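# Hand the bar between grippers, ending held at red end

## Task

Move the bar from the gripper that has it into the other gripper without resting it on anything, so that at the end only that second gripper grips it, and grips it at the bar's red end.

## Robot and tools

Robot: two UR7e arms, left_arm and right_arm, each fitted with a Robotiq 2F-85 two-finger gripper and a wrist camera (cam_left_wrist, cam_right_wrist, both 672x504). Base roots in the scene frame: left_arm at (+0.005, +0.449, +0.013) m, right_arm at (-0.014, -0.465, +0.013) m. A camera stand sits behind the arms.

Frames. Scene frame: origin at table height midway between the bases, +z up, +x out over the table, left_arm on the +y side (image sides may differ). Each arm reports its end_effector_position (m), end_effector_quat_wxyz and velocities in its own base frame. The gripper's fingers point along its +z axis and the jaws open and close along its y axis; end_effector_position is the point between the pads when shut (fingertips about 19 mm further when closed, 6 mm when open). A camera block sticks out about 10 cm toward the gripper's +x. Motion offsets are taken along the current Hand target's own axes.

The 18-number row (used by execute_actions and move). One flat list covering both arms: left_arm dx, dy, dz, rx, ry, rz, gripper position, force_limit, speed, then the same nine for right_arm. All values lie in [-1, 1]. The six pose numbers are an offset, not a pose: they are measured from that arm's Hand target as it stood when the action or move began, with 1.0 = 0.6 m of travel or 180 degrees; rx, ry, rz form one rotation vector. Six zeros re-request the existing Hand target. Gripper numbers are absolute settings: position +1 fully open (85 mm), about -0.8 pads touching, -1 closes until blocked; speed -1 about 20 mm/s, 0 about 85, +1 about 150; force_limit raises grip force (roughly 30 N per pad at -1 up to 100 N at +1 for a slow close; fast closes from well open give 120 to 245 N). Both start at +1. To leave a gripper unchanged, resend its last three numbers; a 0 is itself a command.

execute_actions(actions, cameras): actions is a list of actions; each action is a table of up to 15 rows, one row per 1/30 s step, and a short table repeats its last row to fill 15 steps. Every row in an action counts from that action's starting Hand target, so repeating an offset in a later action moves further. An empty actions list returns state plus all camera images. cameras: list of names, ["all"], or []; a wrong name rejects the call.

move(target, speed, blend, stop_force, zero, blocking, cameras): drives each gripper in a straight line toward the offset in target (one 18-number row, or up to 15 rows, each still counted from the same starting Hand targets). speed is path top speed in m/s, 0.002 to 3.6, default 0.25 (turns up to twice that in rad/s); one value or one per row. blend in m rounds corners in a list; 0 stops at each. stop_force (N, 3 to 120, shared by both arms) ends an arm's path when its wrist sensor feels that much push against the motion; leave it out when backing away from something the gripper presses on, and do not trust it when the gripper rotates. zero (only with stop_force) re-zeroes before the move. blocking=false returns after about 0.5 s while the move carries on; not allowed with stop_force. Paths do not avoid obstacles or the other arm; keep paths away from an arm's own base. The result ends with a move: line: done (within 3 mm and 2 degrees), off_target, moving, held (a check blocked a step or the clearance check halted the path), or fault; limits=paced means the command was clipped, limits=held that steps were withheld. Neither done nor off_target tells you about contact.

wait(seconds 0 to 10) lets time pass with commands held. stop brakes a running move. zoom_image(camera, region [x0, y0, x1, y1] pixels, at most 504 by 504) enlarges part of the newest image of that wrist camera. zero_wrist_force(arm) tares that arm's sensor. read_manual gives licence texts only. finished_scene(scene) ends the scene irreversibly; call it only once the bar sits in the correct gripper alone, at its red end.

Reading results. Hand target is the last commanded pose after clipping; grippers often rest a little short of it. Orientation commands are clipped to 32 degrees from the measured orientation each step. object_status: 0 moving, 1 blocked while opening, 2 blocked while closing (a grip), 3 reached the request or pads met. A successful grip should read 2. position_measured is in counts: 3 open, about 78 = 60 mm, 130 = 40 mm, 180 = 20 mm, 230 pads together. Wrist force and torque are in the end effector's axes; a third line shows the peak since last shown. Joint velocities "within noise" means the arm is still. MOTOR HOT appears at 70 °C; at 85 °C the arm brakes for 30 to 60 s.

Cautions. A contact torque over the joint limits (138 N m big joints, 25.7 N m wrists) or about 150 N outside force stops that arm for 10 s. Arms are stiff: aiming even slightly past a solid contact can fault. Arms bumping or pressing each other, or one gripper closing on the other's fingers, can fail the scene; the clearance check does not cover fingers. During the hand-off, have the receiving gripper close on the bar itself, confirm object_status 2, then open the first gripper and move it clear. Do not drop the bar, let it fall off the table, swing it fast, squeeze it hard while it rests on something, or slam into the table.

Each tool is called after "Call:" as name([rows], argument=value, ...), one row to a line, values as JSON.

## Session

Call:
execute_actions(actions=[])

Scene clock: 0.00 s.
left_arm: end_effector_position=(+0.4290, +0.0000, +0.2026) position_measured=3 object_status=3 end_effector_quat_wxyz=(+0.000, +0.000, +1.000, +0.000) | right_arm: end_effector_position=(+0.4290, +0.3534, +0.1888) position_measured=182 object_status=2 end_effector_quat_wxyz=(-0.132, +0.711, +0.667, +0.177)
Joint positions: left_arm=[-0.316 -1.723 2.042 -1.89 -1.571 -0.316] | right_arm=[3.963 -1.641 -2.045 -0.645 1.806 2.501]
Joint velocities: within noise
Joint torques (N m): no reading
Motor temperatures (°C): left_arm=[33 29 26 29 36 37] | right_arm=[39 37 30 39 35 33]
Wrist force (N): no reading
Wrist torque (N m): no reading
Wrist force, peak (N): no reading
Hand target: left_arm +0.4290, +0.0000, +0.2026; +0.000, +0.000, +1.000, +0.000 | right_arm +0.4290, +0.3534, +0.1888; -0.132, +0.711, +0.667, +0.177
Tool commands: left_gripper/position=+1.0 left_gripper/force_limit=+1.0 left_gripper/speed=+1.0 right_gripper/position=-0.568627 right_gripper/force_limit=+1.0 right_gripper/speed=-1.0

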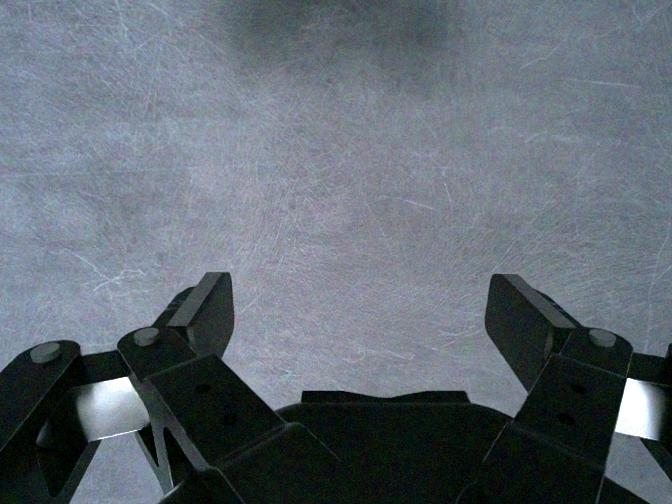

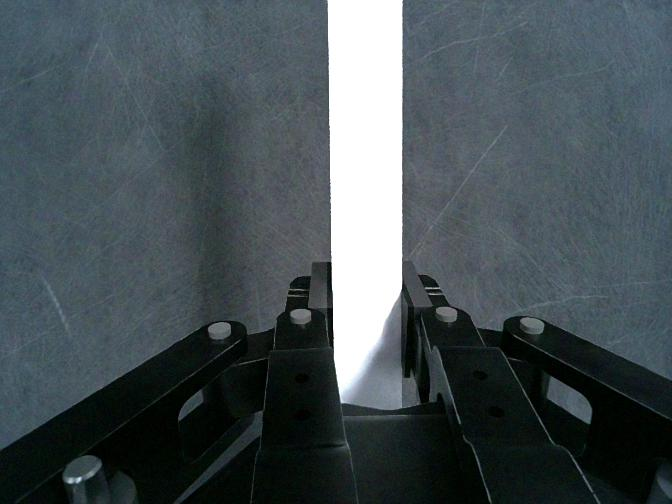

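Call:
move(target=[0,0,-0.13,0.3333,0,0,1,1,1,0,0,0,0,0,0,-0.568627,1,-1], speed=0.6, cameras=["all"])

Scene clock: 47.00 s.
left_arm: end_effector_position=(+0.4291, +0.0000, +0.2806) position_measured=3 object_status=3 end_effector_quat_wxyz=(+0.000, +0.000, +0.866, -0.500) | right_arm: end_effector_position=(+0.4290, +0.3534, +0.1888) position_measured=182 object_status=2 end_effector_quat_wxyz=(-0.132, +0.711, +0.667, +0.177)
Joint positions: left_arm=[0.199 -1.556 1.938 -1.623 -2.585 0.383] | right_arm=[3.963 -1.641 -2.045 -0.645 1.806 2.501]
Joint torques (N m): left_arm=[-14.75 -32.79 -14.01 -0.45 -2.88 1.86] | right_arm=[3.75 25.59 22.01 2.78 -0.09 -1.17]
Wrist force (N): left_arm=[-1.6 -1.4 1.9] | right_arm=[0.1 -0.2 0.7]
Wrist torque (N m): left_arm=[-0.19 0.08 -0.51] | right_arm=[-0.05 -0.08 -0.01]
Wrist force, peak (N): left_arm=[-1.6 -1.3 2.1] | right_arm=[0.1 0.0 1.3]
Hand target: left_arm +0.4290, +0.0000, +0.2806; +0.000, +0.000, +0.866, -0.500 | right_arm +0.4290, +0.3534, +0.1888; -0.132, +0.711, +0.667, +0.177
Off the commanded pose: left_arm 0.000 m, 0 deg | right_arm 0.000 m, 0 deg.
move: done
camera_calibration:
cam_left_wrist: T_world_to_cam=[[0.000410619, 0.509273, -0.860605, 0.250286], [0.940992, 0.291056, 0.172685, -0.434825], [0.338428, -0.809893, -0.479102, 0.118085], [0, 0, 0, 1]] pos_world=[0.369101, 0.0947315, 0.34706]

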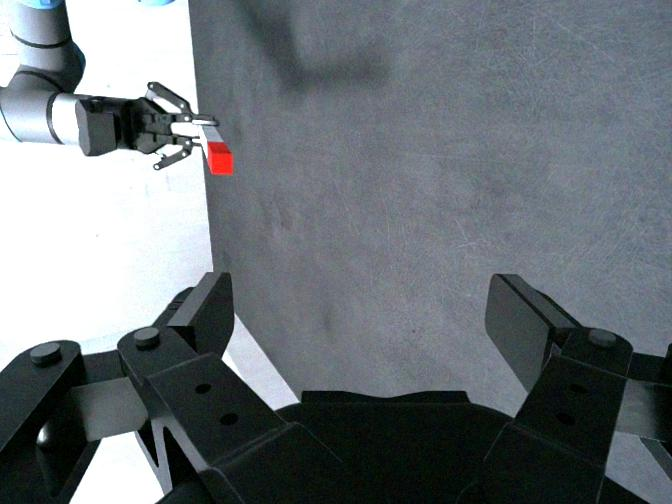

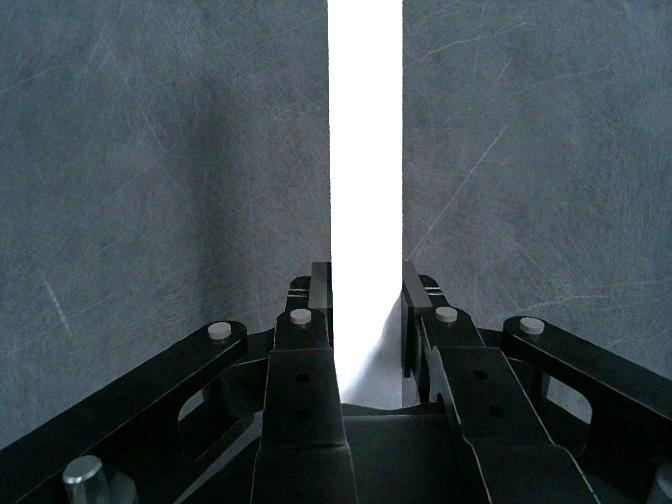

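Call:
zoom_image(camera="cam_left_wrist", region=[120, 70, 270, 200])

Scaled by 3.360.

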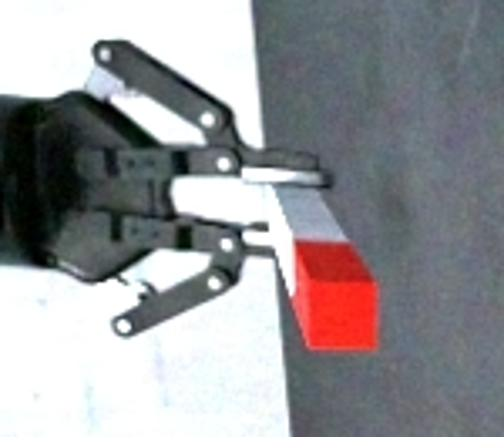

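Call:
move(target=[0.0167,-0.330,0.379,-0.126,0.140,0.519,1,1,1,0,0,0,0,0,0,-0.568627,1,-1], speed=0.5, cameras=["all"])

Scene clock: 113.77 s.
left_arm: end_effector_position=(+0.4190, -0.2960, +0.3383) position_measured=3 object_status=3 end_effector_quat_wxyz=(+0.191, +0.717, +0.647, -0.173) | right_arm: end_effector_position=(+0.4290, +0.3534, +0.1888) position_measured=182 object_status=2 end_effector_quat_wxyz=(-0.132, +0.711, +0.667, +0.177)
Joint positions: left_arm=[-0.681 -1.689 1.835 -2.063 -1.968 0.922] | right_arm=[3.963 -1.641 -2.045 -0.645 1.806 2.501]
Joint torques (N m): left_arm=[3.49 -28.29 -16.22 -0.35 -0.11 -0.33] | right_arm=[6.14 25.88 21.73 2.59 0.06 -1.71]
Wrist force (N): left_arm=[-1.8 -0.8 0.1] | right_arm=[0.0 -0.3 0.7]
Wrist torque (N m): left_arm=[-0.12 0.19 0.05] | right_arm=[-0.06 -0.06 -0.01]
Wrist force, peak (N): left_arm=[-3.7 -0.4 0.7] | right_arm=[0.1 -0.1 1.2]
Hand target: left_arm +0.4190, -0.2960, +0.3384; +0.191, +0.717, +0.647, -0.173 | right_arm +0.4290, +0.3534, +0.1888; -0.132, +0.711, +0.667, +0.177
Off the commanded pose: left_arm 0.000 m, 0 deg | right_arm 0.000 m, 0 deg.
move: done
camera_calibration:
cam_left_wrist: T_world_to_cam=[[0.994666, -0.0842629, 0.0594947, -0.452891], [-0.0998982, -0.643254, 0.759108, -0.388018], [-0.0256945, -0.761002, -0.64824, 0.133669], [0, 0, 0, 1]] pos_world=[0.415147, -0.186033, 0.408142]

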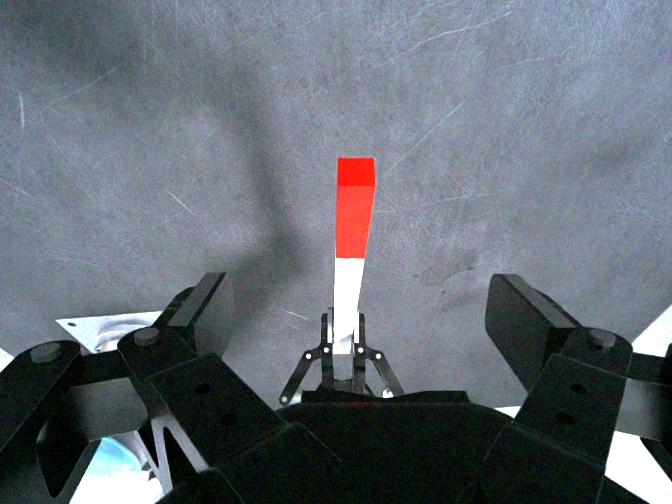

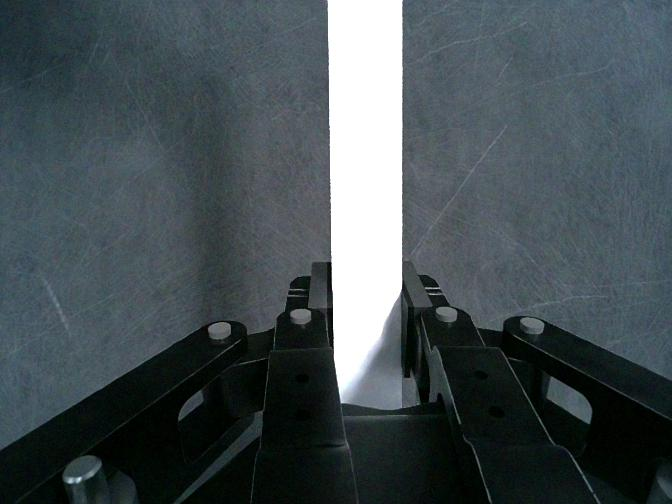

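Call:
move(target=[0,0.005,0.2167,0,0,0,1,1,1,0,0,0,0,0,0,-0.568627,1,-1], speed=0.25, cameras=["all"])

Call:
zoom_image(camera="cam_left_wrist", region=[180, 200, 560, 485])

Scene clock: 136.33 s.
left_arm: end_effector_position=(+0.4218, -0.3609, +0.2258) position_measured=3 object_status=3 end_effector_quat_wxyz=(+0.191, +0.718, +0.647, -0.173) | right_arm: end_effector_position=(+0.4290, +0.3534, +0.1888) position_measured=182 object_status=2 end_effector_quat_wxyz=(-0.132, +0.711, +0.667, +0.177)
Joint positions: left_arm=[-0.785 -1.523 1.988 -2.42 -1.931 0.818] | right_arm=[3.963 -1.641 -2.045 -0.645 1.806 2.501]
Joint torques (N m): left_arm=[12.21 -17.21 -25.65 -5.05 -1.71 1.03] | right_arm=[9.21 25.26 22.64 2.06 -0.19 -2.18]
Wrist force (N): left_arm=[-1.8 -0.3 -0.2] | right_arm=[0.5 0.0 0.5]
Wrist torque (N m): left_arm=[-0.06 0.16 -0.09] | right_arm=[0.00 -0.14 -0.02]
Wrist force, peak (N): left_arm=[-1.9 -0.7 -3.1] | right_arm=[-0.1 -0.1 1.2]
Hand target: left_arm +0.4219, -0.3609, +0.2257; +0.191, +0.717, +0.647, -0.173 | right_arm +0.4290, +0.3534, +0.1888; -0.132, +0.711, +0.667, +0.177
Off the commanded pose: left_arm 0.000 m, 0 deg | right_arm 0.000 m, 0 deg.
move: done
camera_calibration:
cam_left_wrist: T_world_to_cam=[[0.994636, -0.0844681, 0.0597039, -0.454546], [-0.100196, -0.643394, 0.75895, -0.343873], [-0.0256939, -0.760861, -0.648406, 0.0114447], [0, 0, 0, 1]] pos_world=[0.417947, -0.250933, 0.295542]

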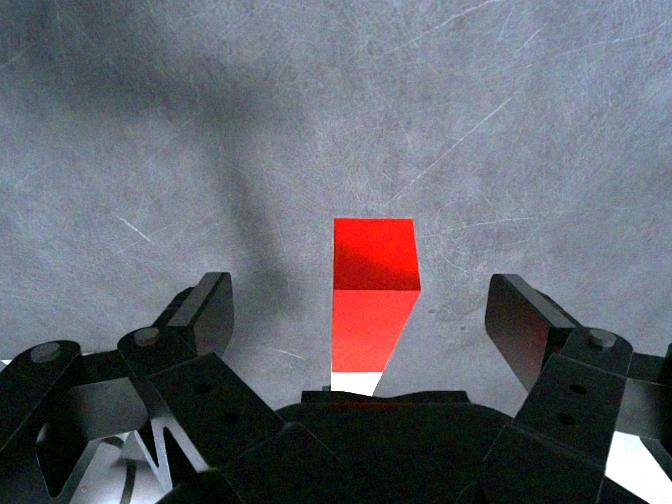

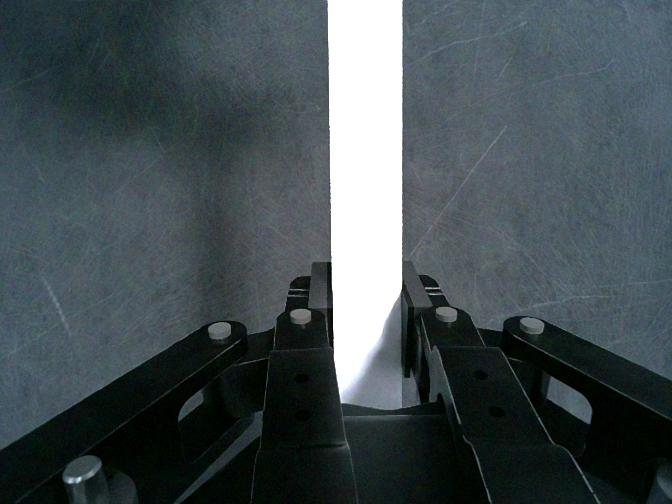

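Scaled by 1.326.

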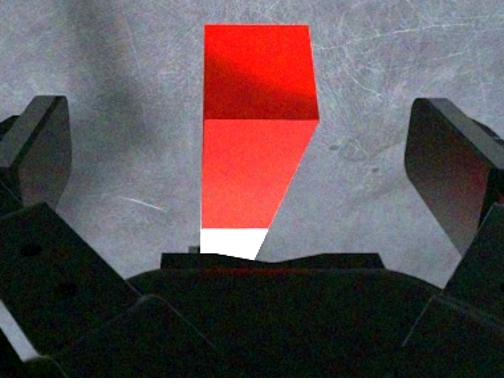

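Call:
move(target=[0,0,0,0,0,0,-1,0.5,-1,0,0,0,0,0,0,-0.568627,1,-1])

Scene clock: 156.53 s.
left_arm: end_effector_position=(+0.4219, -0.3609, +0.2257) position_measured=182 object_status=0 end_effector_quat_wxyz=(+0.191, +0.717, +0.647, -0.173) | right_arm: end_effector_position=(+0.4290, +0.3534, +0.1888) position_measured=182 object_status=2 end_effector_quat_wxyz=(-0.132, +0.711, +0.667, +0.177)
Joint positions: left_arm=[-0.785 -1.523 1.988 -2.42 -1.931 0.818] | right_arm=[3.963 -1.641 -2.045 -0.645 1.806 2.501]
Joint torques (N m): left_arm=[8.39 -13.13 -13.94 -4.25 -1.91 -1.09] | right_arm=[9.08 25.01 21.85 2.57 -0.41 -1.52]
Wrist force (N): left_arm=[1.1 2.2 -2.5] | right_arm=[-3.8 -2.2 0.1]
Wrist torque (N m): left_arm=[-0.24 0.05 -0.27] | right_arm=[0.10 -0.03 -0.22]
Wrist force, peak (N): left_arm=[1.0 2.2 -2.6] | right_arm=[-3.7 -2.6 0.1]
Hand target: left_arm +0.4219, -0.3609, +0.2257; +0.191, +0.717, +0.647, -0.173 | right_arm +0.4290, +0.3534, +0.1888; -0.132, +0.711, +0.667, +0.177
Off the commanded pose: left_arm 0.000 m, 0 deg | right_arm 0.000 m, 0 deg.
move: done

Call:
wait(seconds=0.2)

Scene clock: 159.93 s.
left_arm: end_effector_position=(+0.4219, -0.3609, +0.2257) position_measured=182 object_status=2 end_effector_quat_wxyz=(+0.191, +0.717, +0.647, -0.173) | right_arm: end_effector_position=(+0.4290, +0.3534, +0.1888) position_measured=182 object_status=2 end_effector_quat_wxyz=(-0.132, +0.711, +0.667, +0.177)
Joint positions: left_arm=[-0.785 -1.523 1.988 -2.42 -1.931 0.818] | right_arm=[3.963 -1.641 -2.045 -0.645 1.806 2.501]
Joint torques (N m): left_arm=[-12.46 -13.64 -14.16 -0.33 -1.85 -0.06] | right_arm=[10.02 26.23 21.78 6.56 -0.45 2.72]
Wrist force (N): left_arm=[1.2 1.9 -2.6] | right_arm=[-3.7 -2.4 0.5]
Wrist torque (N m): left_arm=[-0.28 0.03 -0.27] | right_arm=[0.06 -0.04 -0.22]
Wrist force, peak (N): left_arm=[1.2 2.1 -2.8] | right_arm=[-4.0 -2.7 0.2]
Hand target: left_arm +0.4219, -0.3609, +0.2257; +0.191, +0.717, +0.647, -0.173 | right_arm +0.4290, +0.3534, +0.1888; -0.132, +0.711, +0.667, +0.177
Tool commands: left_gripper/position=-1.0 left_gripper/force_limit=+0.5 left_gripper/speed=-1.0 right_gripper/position=-0.568627 right_gripper/force_limit=+1.0 right_gripper/speed=-1.0
Off the commanded pose: left_arm 0.000 m, 0 deg | right_arm 0.000 m, 0 deg.
wait: 0.20 s; at rest from the start

Call:
move([
  [0,0,0,0,0,0,-1,0.5,-1,0,0,0,0,0,0,0.4,1,-1],
  [0,0,0,0,0,0,-1,0.5,-1,0,0,-0.2,0,0,0,0.4,1,-1],
], speed=0.25, cameras=["all"])

Scene clock: 168.27 s.
left_arm: end_effector_position=(+0.4219, -0.3609, +0.2257) position_measured=182 object_status=2 end_effector_quat_wxyz=(+0.191, +0.717, +0.647, -0.173) | right_arm: end_effector_position=(+0.4199, +0.3025, +0.2971) position_measured=78 object_status=3 end_effector_quat_wxyz=(-0.132, +0.711, +0.667, +0.177)
Joint positions: left_arm=[-0.785 -1.523 1.988 -2.42 -1.931 0.818] | right_arm=[3.896 -1.452 -1.924 -0.97 1.83 2.438]
Joint torques (N m): left_arm=[-12.59 -19.97 -22.85 -5.44 -1.92 1.91] | right_arm=[10.67 26.51 26.13 2.09 -1.24 2.57]
Wrist force (N): left_arm=[-1.1 -0.4 0.9] | right_arm=[0.5 -0.7 -0.1]
Wrist torque (N m): left_arm=[-0.06 0.26 -0.07] | right_arm=[-0.14 0.02 -0.02]
Wrist force, peak (N): left_arm=[1.2 2.1 -2.9] | right_arm=[-4.0 -2.7 0.4]
Hand target: left_arm +0.4219, -0.3609, +0.2257; +0.191, +0.717, +0.647, -0.173 | right_arm +0.4199, +0.3025, +0.2971; -0.132, +0.711, +0.667, +0.177
Off the commanded pose: left_arm 0.000 m, 0 deg | right_arm 0.000 m, 0 deg.
move: done
camera_calibration:
cam_left_wrist: T_world_to_cam=[[0.994648, -0.0843251, 0.0596989, -0.454514], [-0.100098, -0.643352, 0.758998, -0.343918], [-0.0255952, -0.760912, -0.64835, 0.0113738], [0, 0, 0, 1]] pos_world=[0.417947, -0.250933, 0.295542]
cam_right_wrist: T_world_to_cam=[[0.993254, -0.0939687, 0.0679392, -0.400911], [-0.0863882, -0.990498, -0.107012, 0.392128], [0.0773494, 0.100421, -0.991934, 0.362328], [0, 0, 0, 1]] pos_world=[0.404056, 0.314343, 0.428606]

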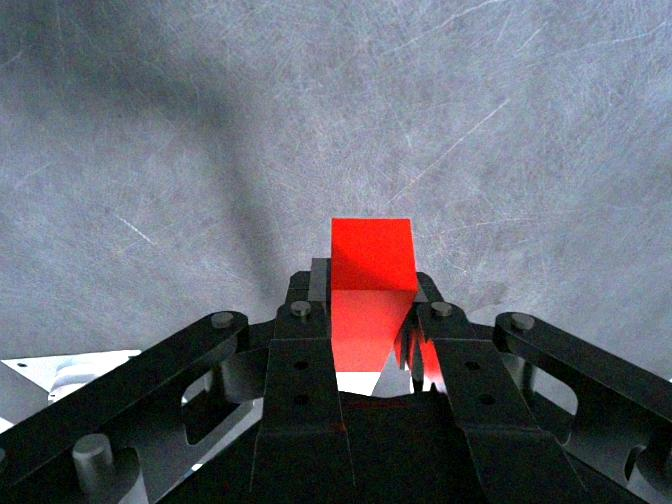

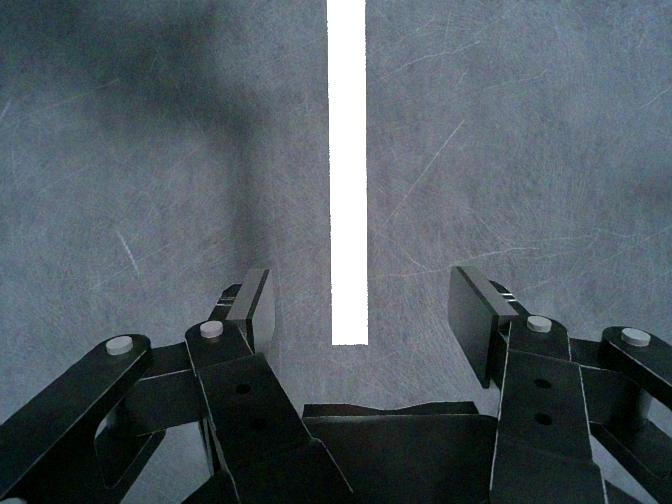

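Left alone holds it by the red end; the right is clear.

Call:
finished_scene(scene=1)

The scene is finished: the task was done.


## Next scene

The same job, from a new start.

Call:
execute_actions(actions=[])

Scene clock: 0.00 s.
left_arm: end_effector_position=(+0.4290, +0.0000, +0.2026) position_measured=3 object_status=3 end_effector_quat_wxyz=(+0.000, +0.000, +1.000, +0.000) | right_arm: end_effector_position=(+0.3595, +0.3580, +0.1791) position_measured=170 object_status=2 end_effector_quat_wxyz=(-0.049, +0.784, +0.619, -0.015)
Joint positions: left_arm=[-0.316 -1.723 2.042 -1.89 -1.571 -0.316] | right_arm=[4.137 -1.65 -1.889 -1.17 1.674 2.801]
Joint velocities: within noise
Joint torques (N m): no reading
Motor temperatures (°C): left_arm=[32 29 26 28 36 36] | right_arm=[38 35 30 38 35 32]
Wrist force (N): no reading
Wrist torque (N m): no reading
Wrist force, peak (N): no reading
Hand target: left_arm +0.4290, +0.0000, +0.2026; +0.000, +0.000, +1.000, +0.000 | right_arm +0.3595, +0.3580, +0.1791; -0.049, +0.784, +0.619, -0.015
Tool commands: left_gripper/position=+1.0 left_gripper/force_limit=+1.0 left_gripper/speed=+1.0 right_gripper/position=-0.466667 right_gripper/force_limit=+1.0 right_gripper/speed=-1.0
camera_calibration:
cam_right_wrist: T_world_to_cam=[[0.968004, -0.24077, -0.070704, -0.24119], [-0.210357, -0.932213, 0.294496, 0.380968], [-0.136817, -0.2702, -0.953034, 0.447189], [0, 0, 0, 1]] pos_world=[0.374795, 0.417903, 0.296939]

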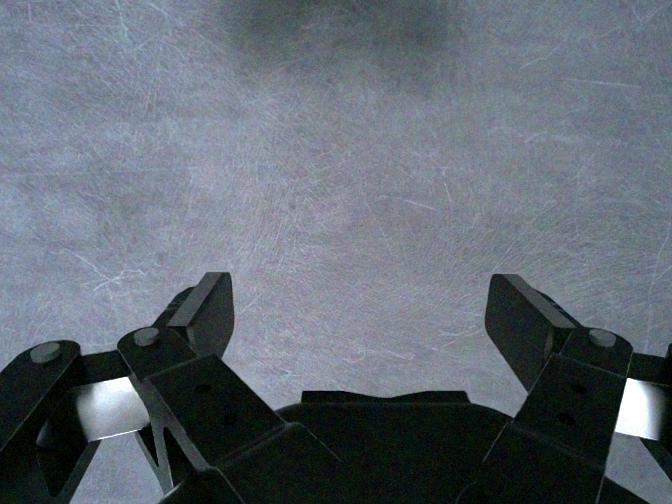

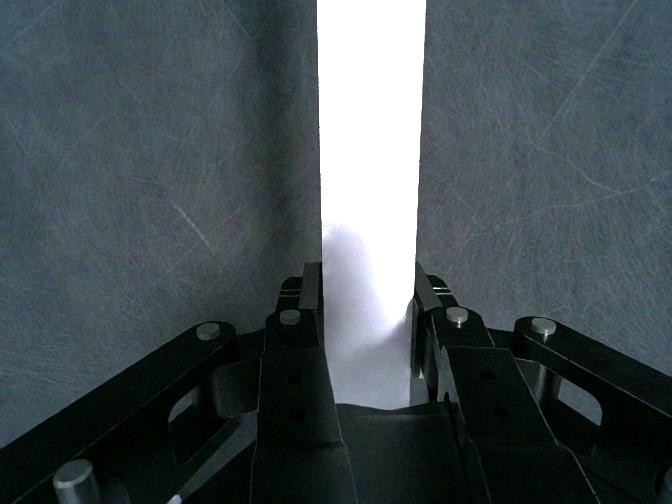

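Call:
move(target=[0.021,-0.467,-0.144,0.190,-0.106,0.550,1,1,1,0,0,0,0,0,0,-0.466667,1,-1], speed=0.5, cameras=["cam_left_wrist"])

Scene clock: 41.83 s.
left_arm: end_effector_position=(+0.4164, -0.2803, +0.2890) position_measured=3 object_status=3 end_effector_quat_wxyz=(+0.143, +0.745, +0.599, -0.257) | right_arm: end_effector_position=(+0.3595, +0.3580, +0.1791) position_measured=170 object_status=2 end_effector_quat_wxyz=(-0.049, +0.784, +0.619, -0.015)
Joint positions: left_arm=[-0.575 -1.58 1.835 -1.953 -2.157 1.174] | right_arm=[4.137 -1.65 -1.889 -1.17 1.674 2.801]
Joint torques (N m): left_arm=[12.37 -33.2 -17.49 -5.17 -0.99 1.84] | right_arm=[-0.5 28.76 28.37 4.79 0.83 1.08]
Wrist force (N): left_arm=[-2.1 -0.6 -0.6] | right_arm=[0.1 0.3 0.1]
Wrist torque (N m): left_arm=[-0.11 0.23 0.07] | right_arm=[0.06 -0.05 0.00]
Wrist force, peak (N): left_arm=[-3.6 -0.3 -0.2] | right_arm=[-0.2 0.6 0.6]
Hand target: left_arm +0.4164, -0.2802, +0.2890; +0.144, +0.745, +0.599, -0.257 | right_arm +0.3595, +0.3580, +0.1791; -0.049, +0.784, +0.619, -0.015
Off the commanded pose: left_arm 0.000 m, 0 deg | right_arm 0.000 m, 0 deg.
move: done
camera_calibration:
cam_left_wrist: T_world_to_cam=[[0.96775, -0.236981, -0.085434, -0.435657], [-0.0741931, -0.592232, 0.802345, -0.349554], [-0.240737, -0.770131, -0.590715, 0.183976], [0, 0, 0, 1]] pos_world=[0.439963, -0.168574, 0.35192]
Images, in order (width x height): cam_left_wrist 672x504.

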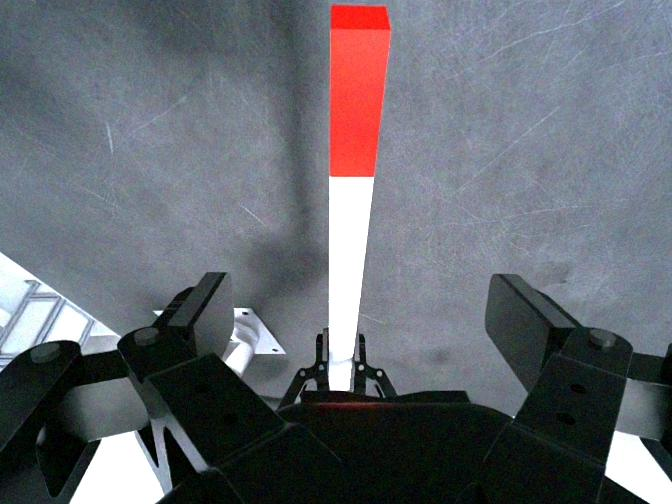

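Call:
move([
  [0.1097,0.0017,0,0,0,0,1,1,1,0,0,0,0,0,0,-0.466667,1,-1],
  [0.1097,0.0017,0.1705,0,0,0,1,1,1,0,0,0,0,0,0,-0.466667,1,-1],
], speed=0.25, blend=0.02, cameras=["cam_left_wrist"])

Scene clock: 71.77 s.
left_arm: end_effector_position=(+0.4057, -0.2800, +0.1679) position_measured=3 object_status=3 end_effector_quat_wxyz=(+0.143, +0.745, +0.599, -0.257) | right_arm: end_effector_position=(+0.3595, +0.3580, +0.1791) position_measured=170 object_status=2 end_effector_quat_wxyz=(-0.049, +0.784, +0.619, -0.015)
Joint positions: left_arm=[-0.587 -1.477 2.07 -2.299 -2.155 1.16] | right_arm=[4.137 -1.65 -1.889 -1.17 1.674 2.801]
Joint torques (N m): left_arm=[5.58 -26.41 -20.65 -5.14 -2.42 -0.01] | right_arm=[-1.04 28.47 30.25 5.16 0.61 1.4]
Wrist force (N): left_arm=[-2.6 -0.8 -0.6] | right_arm=[0.1 0.3 0.1]
Wrist torque (N m): left_arm=[-0.15 0.29 -0.08] | right_arm=[0.06 -0.05 0.00]
Wrist force, peak (N): left_arm=[-5.9 -0.8 -0.4] | right_arm=[-0.6 0.1 0.5]
Hand target: left_arm +0.4057, -0.2800, +0.1678; +0.144, +0.745, +0.599, -0.257 | right_arm +0.3595, +0.3580, +0.1791; -0.049, +0.784, +0.619, -0.015
Off the commanded pose: left_arm 0.000 m, 0 deg | right_arm 0.000 m, 0 deg.
move: done
camera_calibration:
cam_left_wrist: T_world_to_cam=[[0.967707, -0.237189, -0.0853502, -0.435637], [-0.0743929, -0.592227, 0.80233, -0.252975], [-0.24085, -0.770071, -0.590747, 0.110084], [0, 0, 0, 1]] pos_world=[0.429263, -0.168374, 0.23082]
Images, in order (width x height): cam_left_wrist 672x504.

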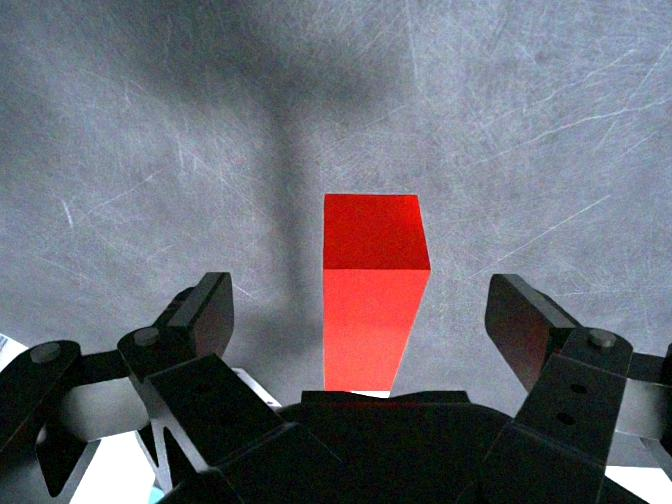

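Call:
move(target=[0,0,0,0,0,0,-1,0.5,-1,0,0,0,0,0,0,-0.466667,1,-1])

Call:
wait(seconds=0.1)

Scene clock: 82.13 s.
left_arm: end_effector_position=(+0.4057, -0.2800, +0.1678) position_measured=169 object_status=0 end_effector_quat_wxyz=(+0.144, +0.745, +0.599, -0.257) | right_arm: end_effector_position=(+0.3595, +0.3580, +0.1791) position_measured=170 object_status=2 end_effector_quat_wxyz=(-0.049, +0.784, +0.619, -0.015)
Joint positions: left_arm=[-0.587 -1.477 2.07 -2.299 -2.155 1.16] | right_arm=[4.137 -1.65 -1.889 -1.17 1.674 2.801]
Joint torques (N m): left_arm=[11.19 -14.81 -12.35 -4.8 -2.47 -1.43] | right_arm=[-0.74 29.94 32.04 5.59 0.98 2.15]
Wrist force (N): left_arm=[0.9 -0.4 -2.1] | right_arm=[-3.9 -0.5 0.5]
Wrist torque (N m): left_arm=[-0.09 0.13 -0.04] | right_arm=[-0.04 0.04 -0.25]
Wrist force, peak (N): left_arm=[-2.7 -1.1 -0.3] | right_arm=[-3.9 -0.5 0.5]
Hand target: left_arm +0.4057, -0.2800, +0.1678; +0.144, +0.745, +0.599, -0.257 | right_arm +0.3595, +0.3580, +0.1791; -0.049, +0.784, +0.619, -0.015
Off the commanded pose: left_arm 0.000 m, 0 deg | right_arm 0.000 m, 0 deg.
move: done

Scene clock: 82.23 s.
left_arm: end_effector_position=(+0.4057, -0.2800, +0.1678) position_measured=169 object_status=2 end_effector_quat_wxyz=(+0.144, +0.745, +0.599, -0.257) | right_arm: end_effector_position=(+0.3595, +0.3580, +0.1791) position_measured=170 object_status=2 end_effector_quat_wxyz=(-0.049, +0.784, +0.619, -0.015)
Joint positions: left_arm=[-0.587 -1.477 2.07 -2.299 -2.155 1.16] | right_arm=[4.137 -1.65 -1.889 -1.17 1.674 2.801]
Joint torques (N m): left_arm=[10.13 -15.1 -11.76 -4.77 -2.38 -1.48] | right_arm=[-0.92 29.04 31.75 5.82 0.89 1.93]
Wrist force (N): left_arm=[0.3 -0.5 -2.4] | right_arm=[-3.5 -0.6 -0.2]
Wrist torque (N m): left_arm=[-0.09 0.16 -0.04] | right_arm=[-0.05 -0.04 -0.25]
Wrist force, peak (N): left_arm=[0.2 -0.2 -2.8] | right_arm=[-4.1 -0.4 0.7]
Hand target: left_arm +0.4057, -0.2800, +0.1678; +0.144, +0.745, +0.599, -0.257 | right_arm +0.3595, +0.3580, +0.1791; -0.049, +0.784, +0.619, -0.015
Tool commands: left_gripper/position=-1.0 left_gripper/force_limit=+0.5 left_gripper/speed=-1.0 right_gripper/position=-0.466667 right_gripper/force_limit=+1.0 right_gripper/speed=-1.0
Off the commanded pose: left_arm 0.000 m, 0 deg | right_arm 0.000 m, 0 deg.
wait: 0.10 s; no rest

Call:
move([
  [0,0,0,0,0,0,-1,0.5,-1,0,0,0,0,0,0,0.4,1,-1],
  [0,0,0,0,0,0,-1,0.5,-1,0,0,-0.2,0,0,0,0.4,1,-1],
], speed=0.25, cameras=["all"])

Scene clock: 89.20 s.
left_arm: end_effector_position=(+0.4057, -0.2800, +0.1678) position_measured=169 object_status=2 end_effector_quat_wxyz=(+0.144, +0.745, +0.599, -0.257) | right_arm: end_effector_position=(+0.3697, +0.3509, +0.2983) position_measured=78 object_status=3 end_effector_quat_wxyz=(-0.049, +0.784, +0.619, -0.015)
Joint positions: left_arm=[-0.587 -1.477 2.07 -2.299 -2.155 1.16] | right_arm=[4.112 -1.589 -1.639 -1.484 1.674 2.776]
Joint torques (N m): left_arm=[-4.55 -17.82 -23.26 -0.54 -2.27 -0.88] | right_arm=[8.82 30.01 32 2.04 1.08 2.57]
Wrist force (N): left_arm=[-1.0 -0.8 1.2] | right_arm=[0.0 -0.4 -1.8]
Wrist torque (N m): left_arm=[-0.18 0.56 -0.09] | right_arm=[-0.03 0.22 0.00]
Wrist force, peak (N): left_arm=[0.4 -0.4 -2.9] | right_arm=[-0.2 0.0 -4.6]
Hand target: left_arm +0.4057, -0.2800, +0.1678; +0.144, +0.745, +0.599, -0.257 | right_arm +0.3696, +0.3509, +0.2985; -0.049, +0.784, +0.619, -0.015
Off the commanded pose: left_arm 0.000 m, 0 deg | right_arm 0.000 m, 0 deg.
move: done
camera_calibration:
cam_left_wrist: T_world_to_cam=[[0.967763, -0.237018, -0.085189, -0.435678], [-0.0743909, -0.592141, 0.802393, -0.252896], [-0.240625, -0.770189, -0.590684, 0.109894], [0, 0, 0, 1]] pos_world=[0.429263, -0.168374, 0.23072]
cam_right_wrist: T_world_to_cam=[[0.968004, -0.24077, -0.070704, -0.244345], [-0.210357, -0.932213, 0.294496, 0.341391], [-0.136817, -0.2702, -0.953034, 0.560268], [0, 0, 0, 1]] pos_world=[0.384995, 0.410803, 0.416139]

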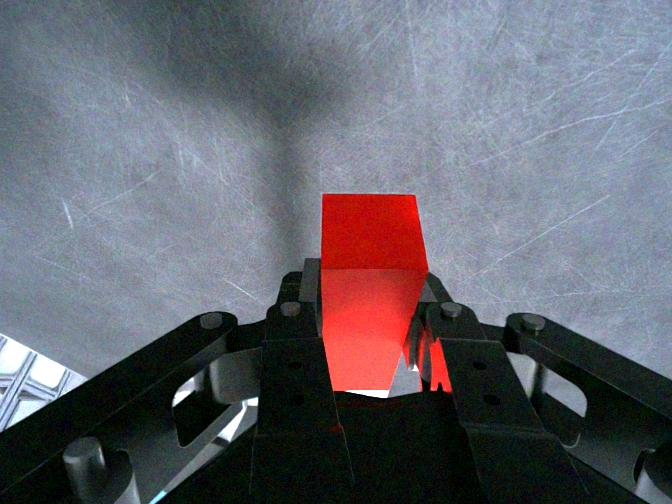

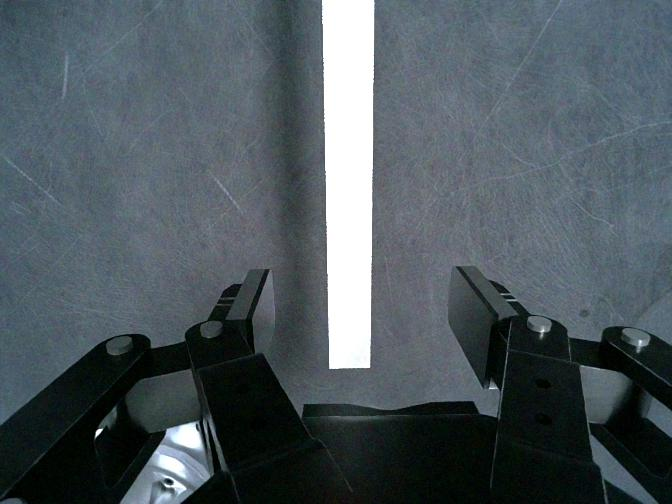

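Call:
finished_scene(scene=2)

The scene is finished: the task was done.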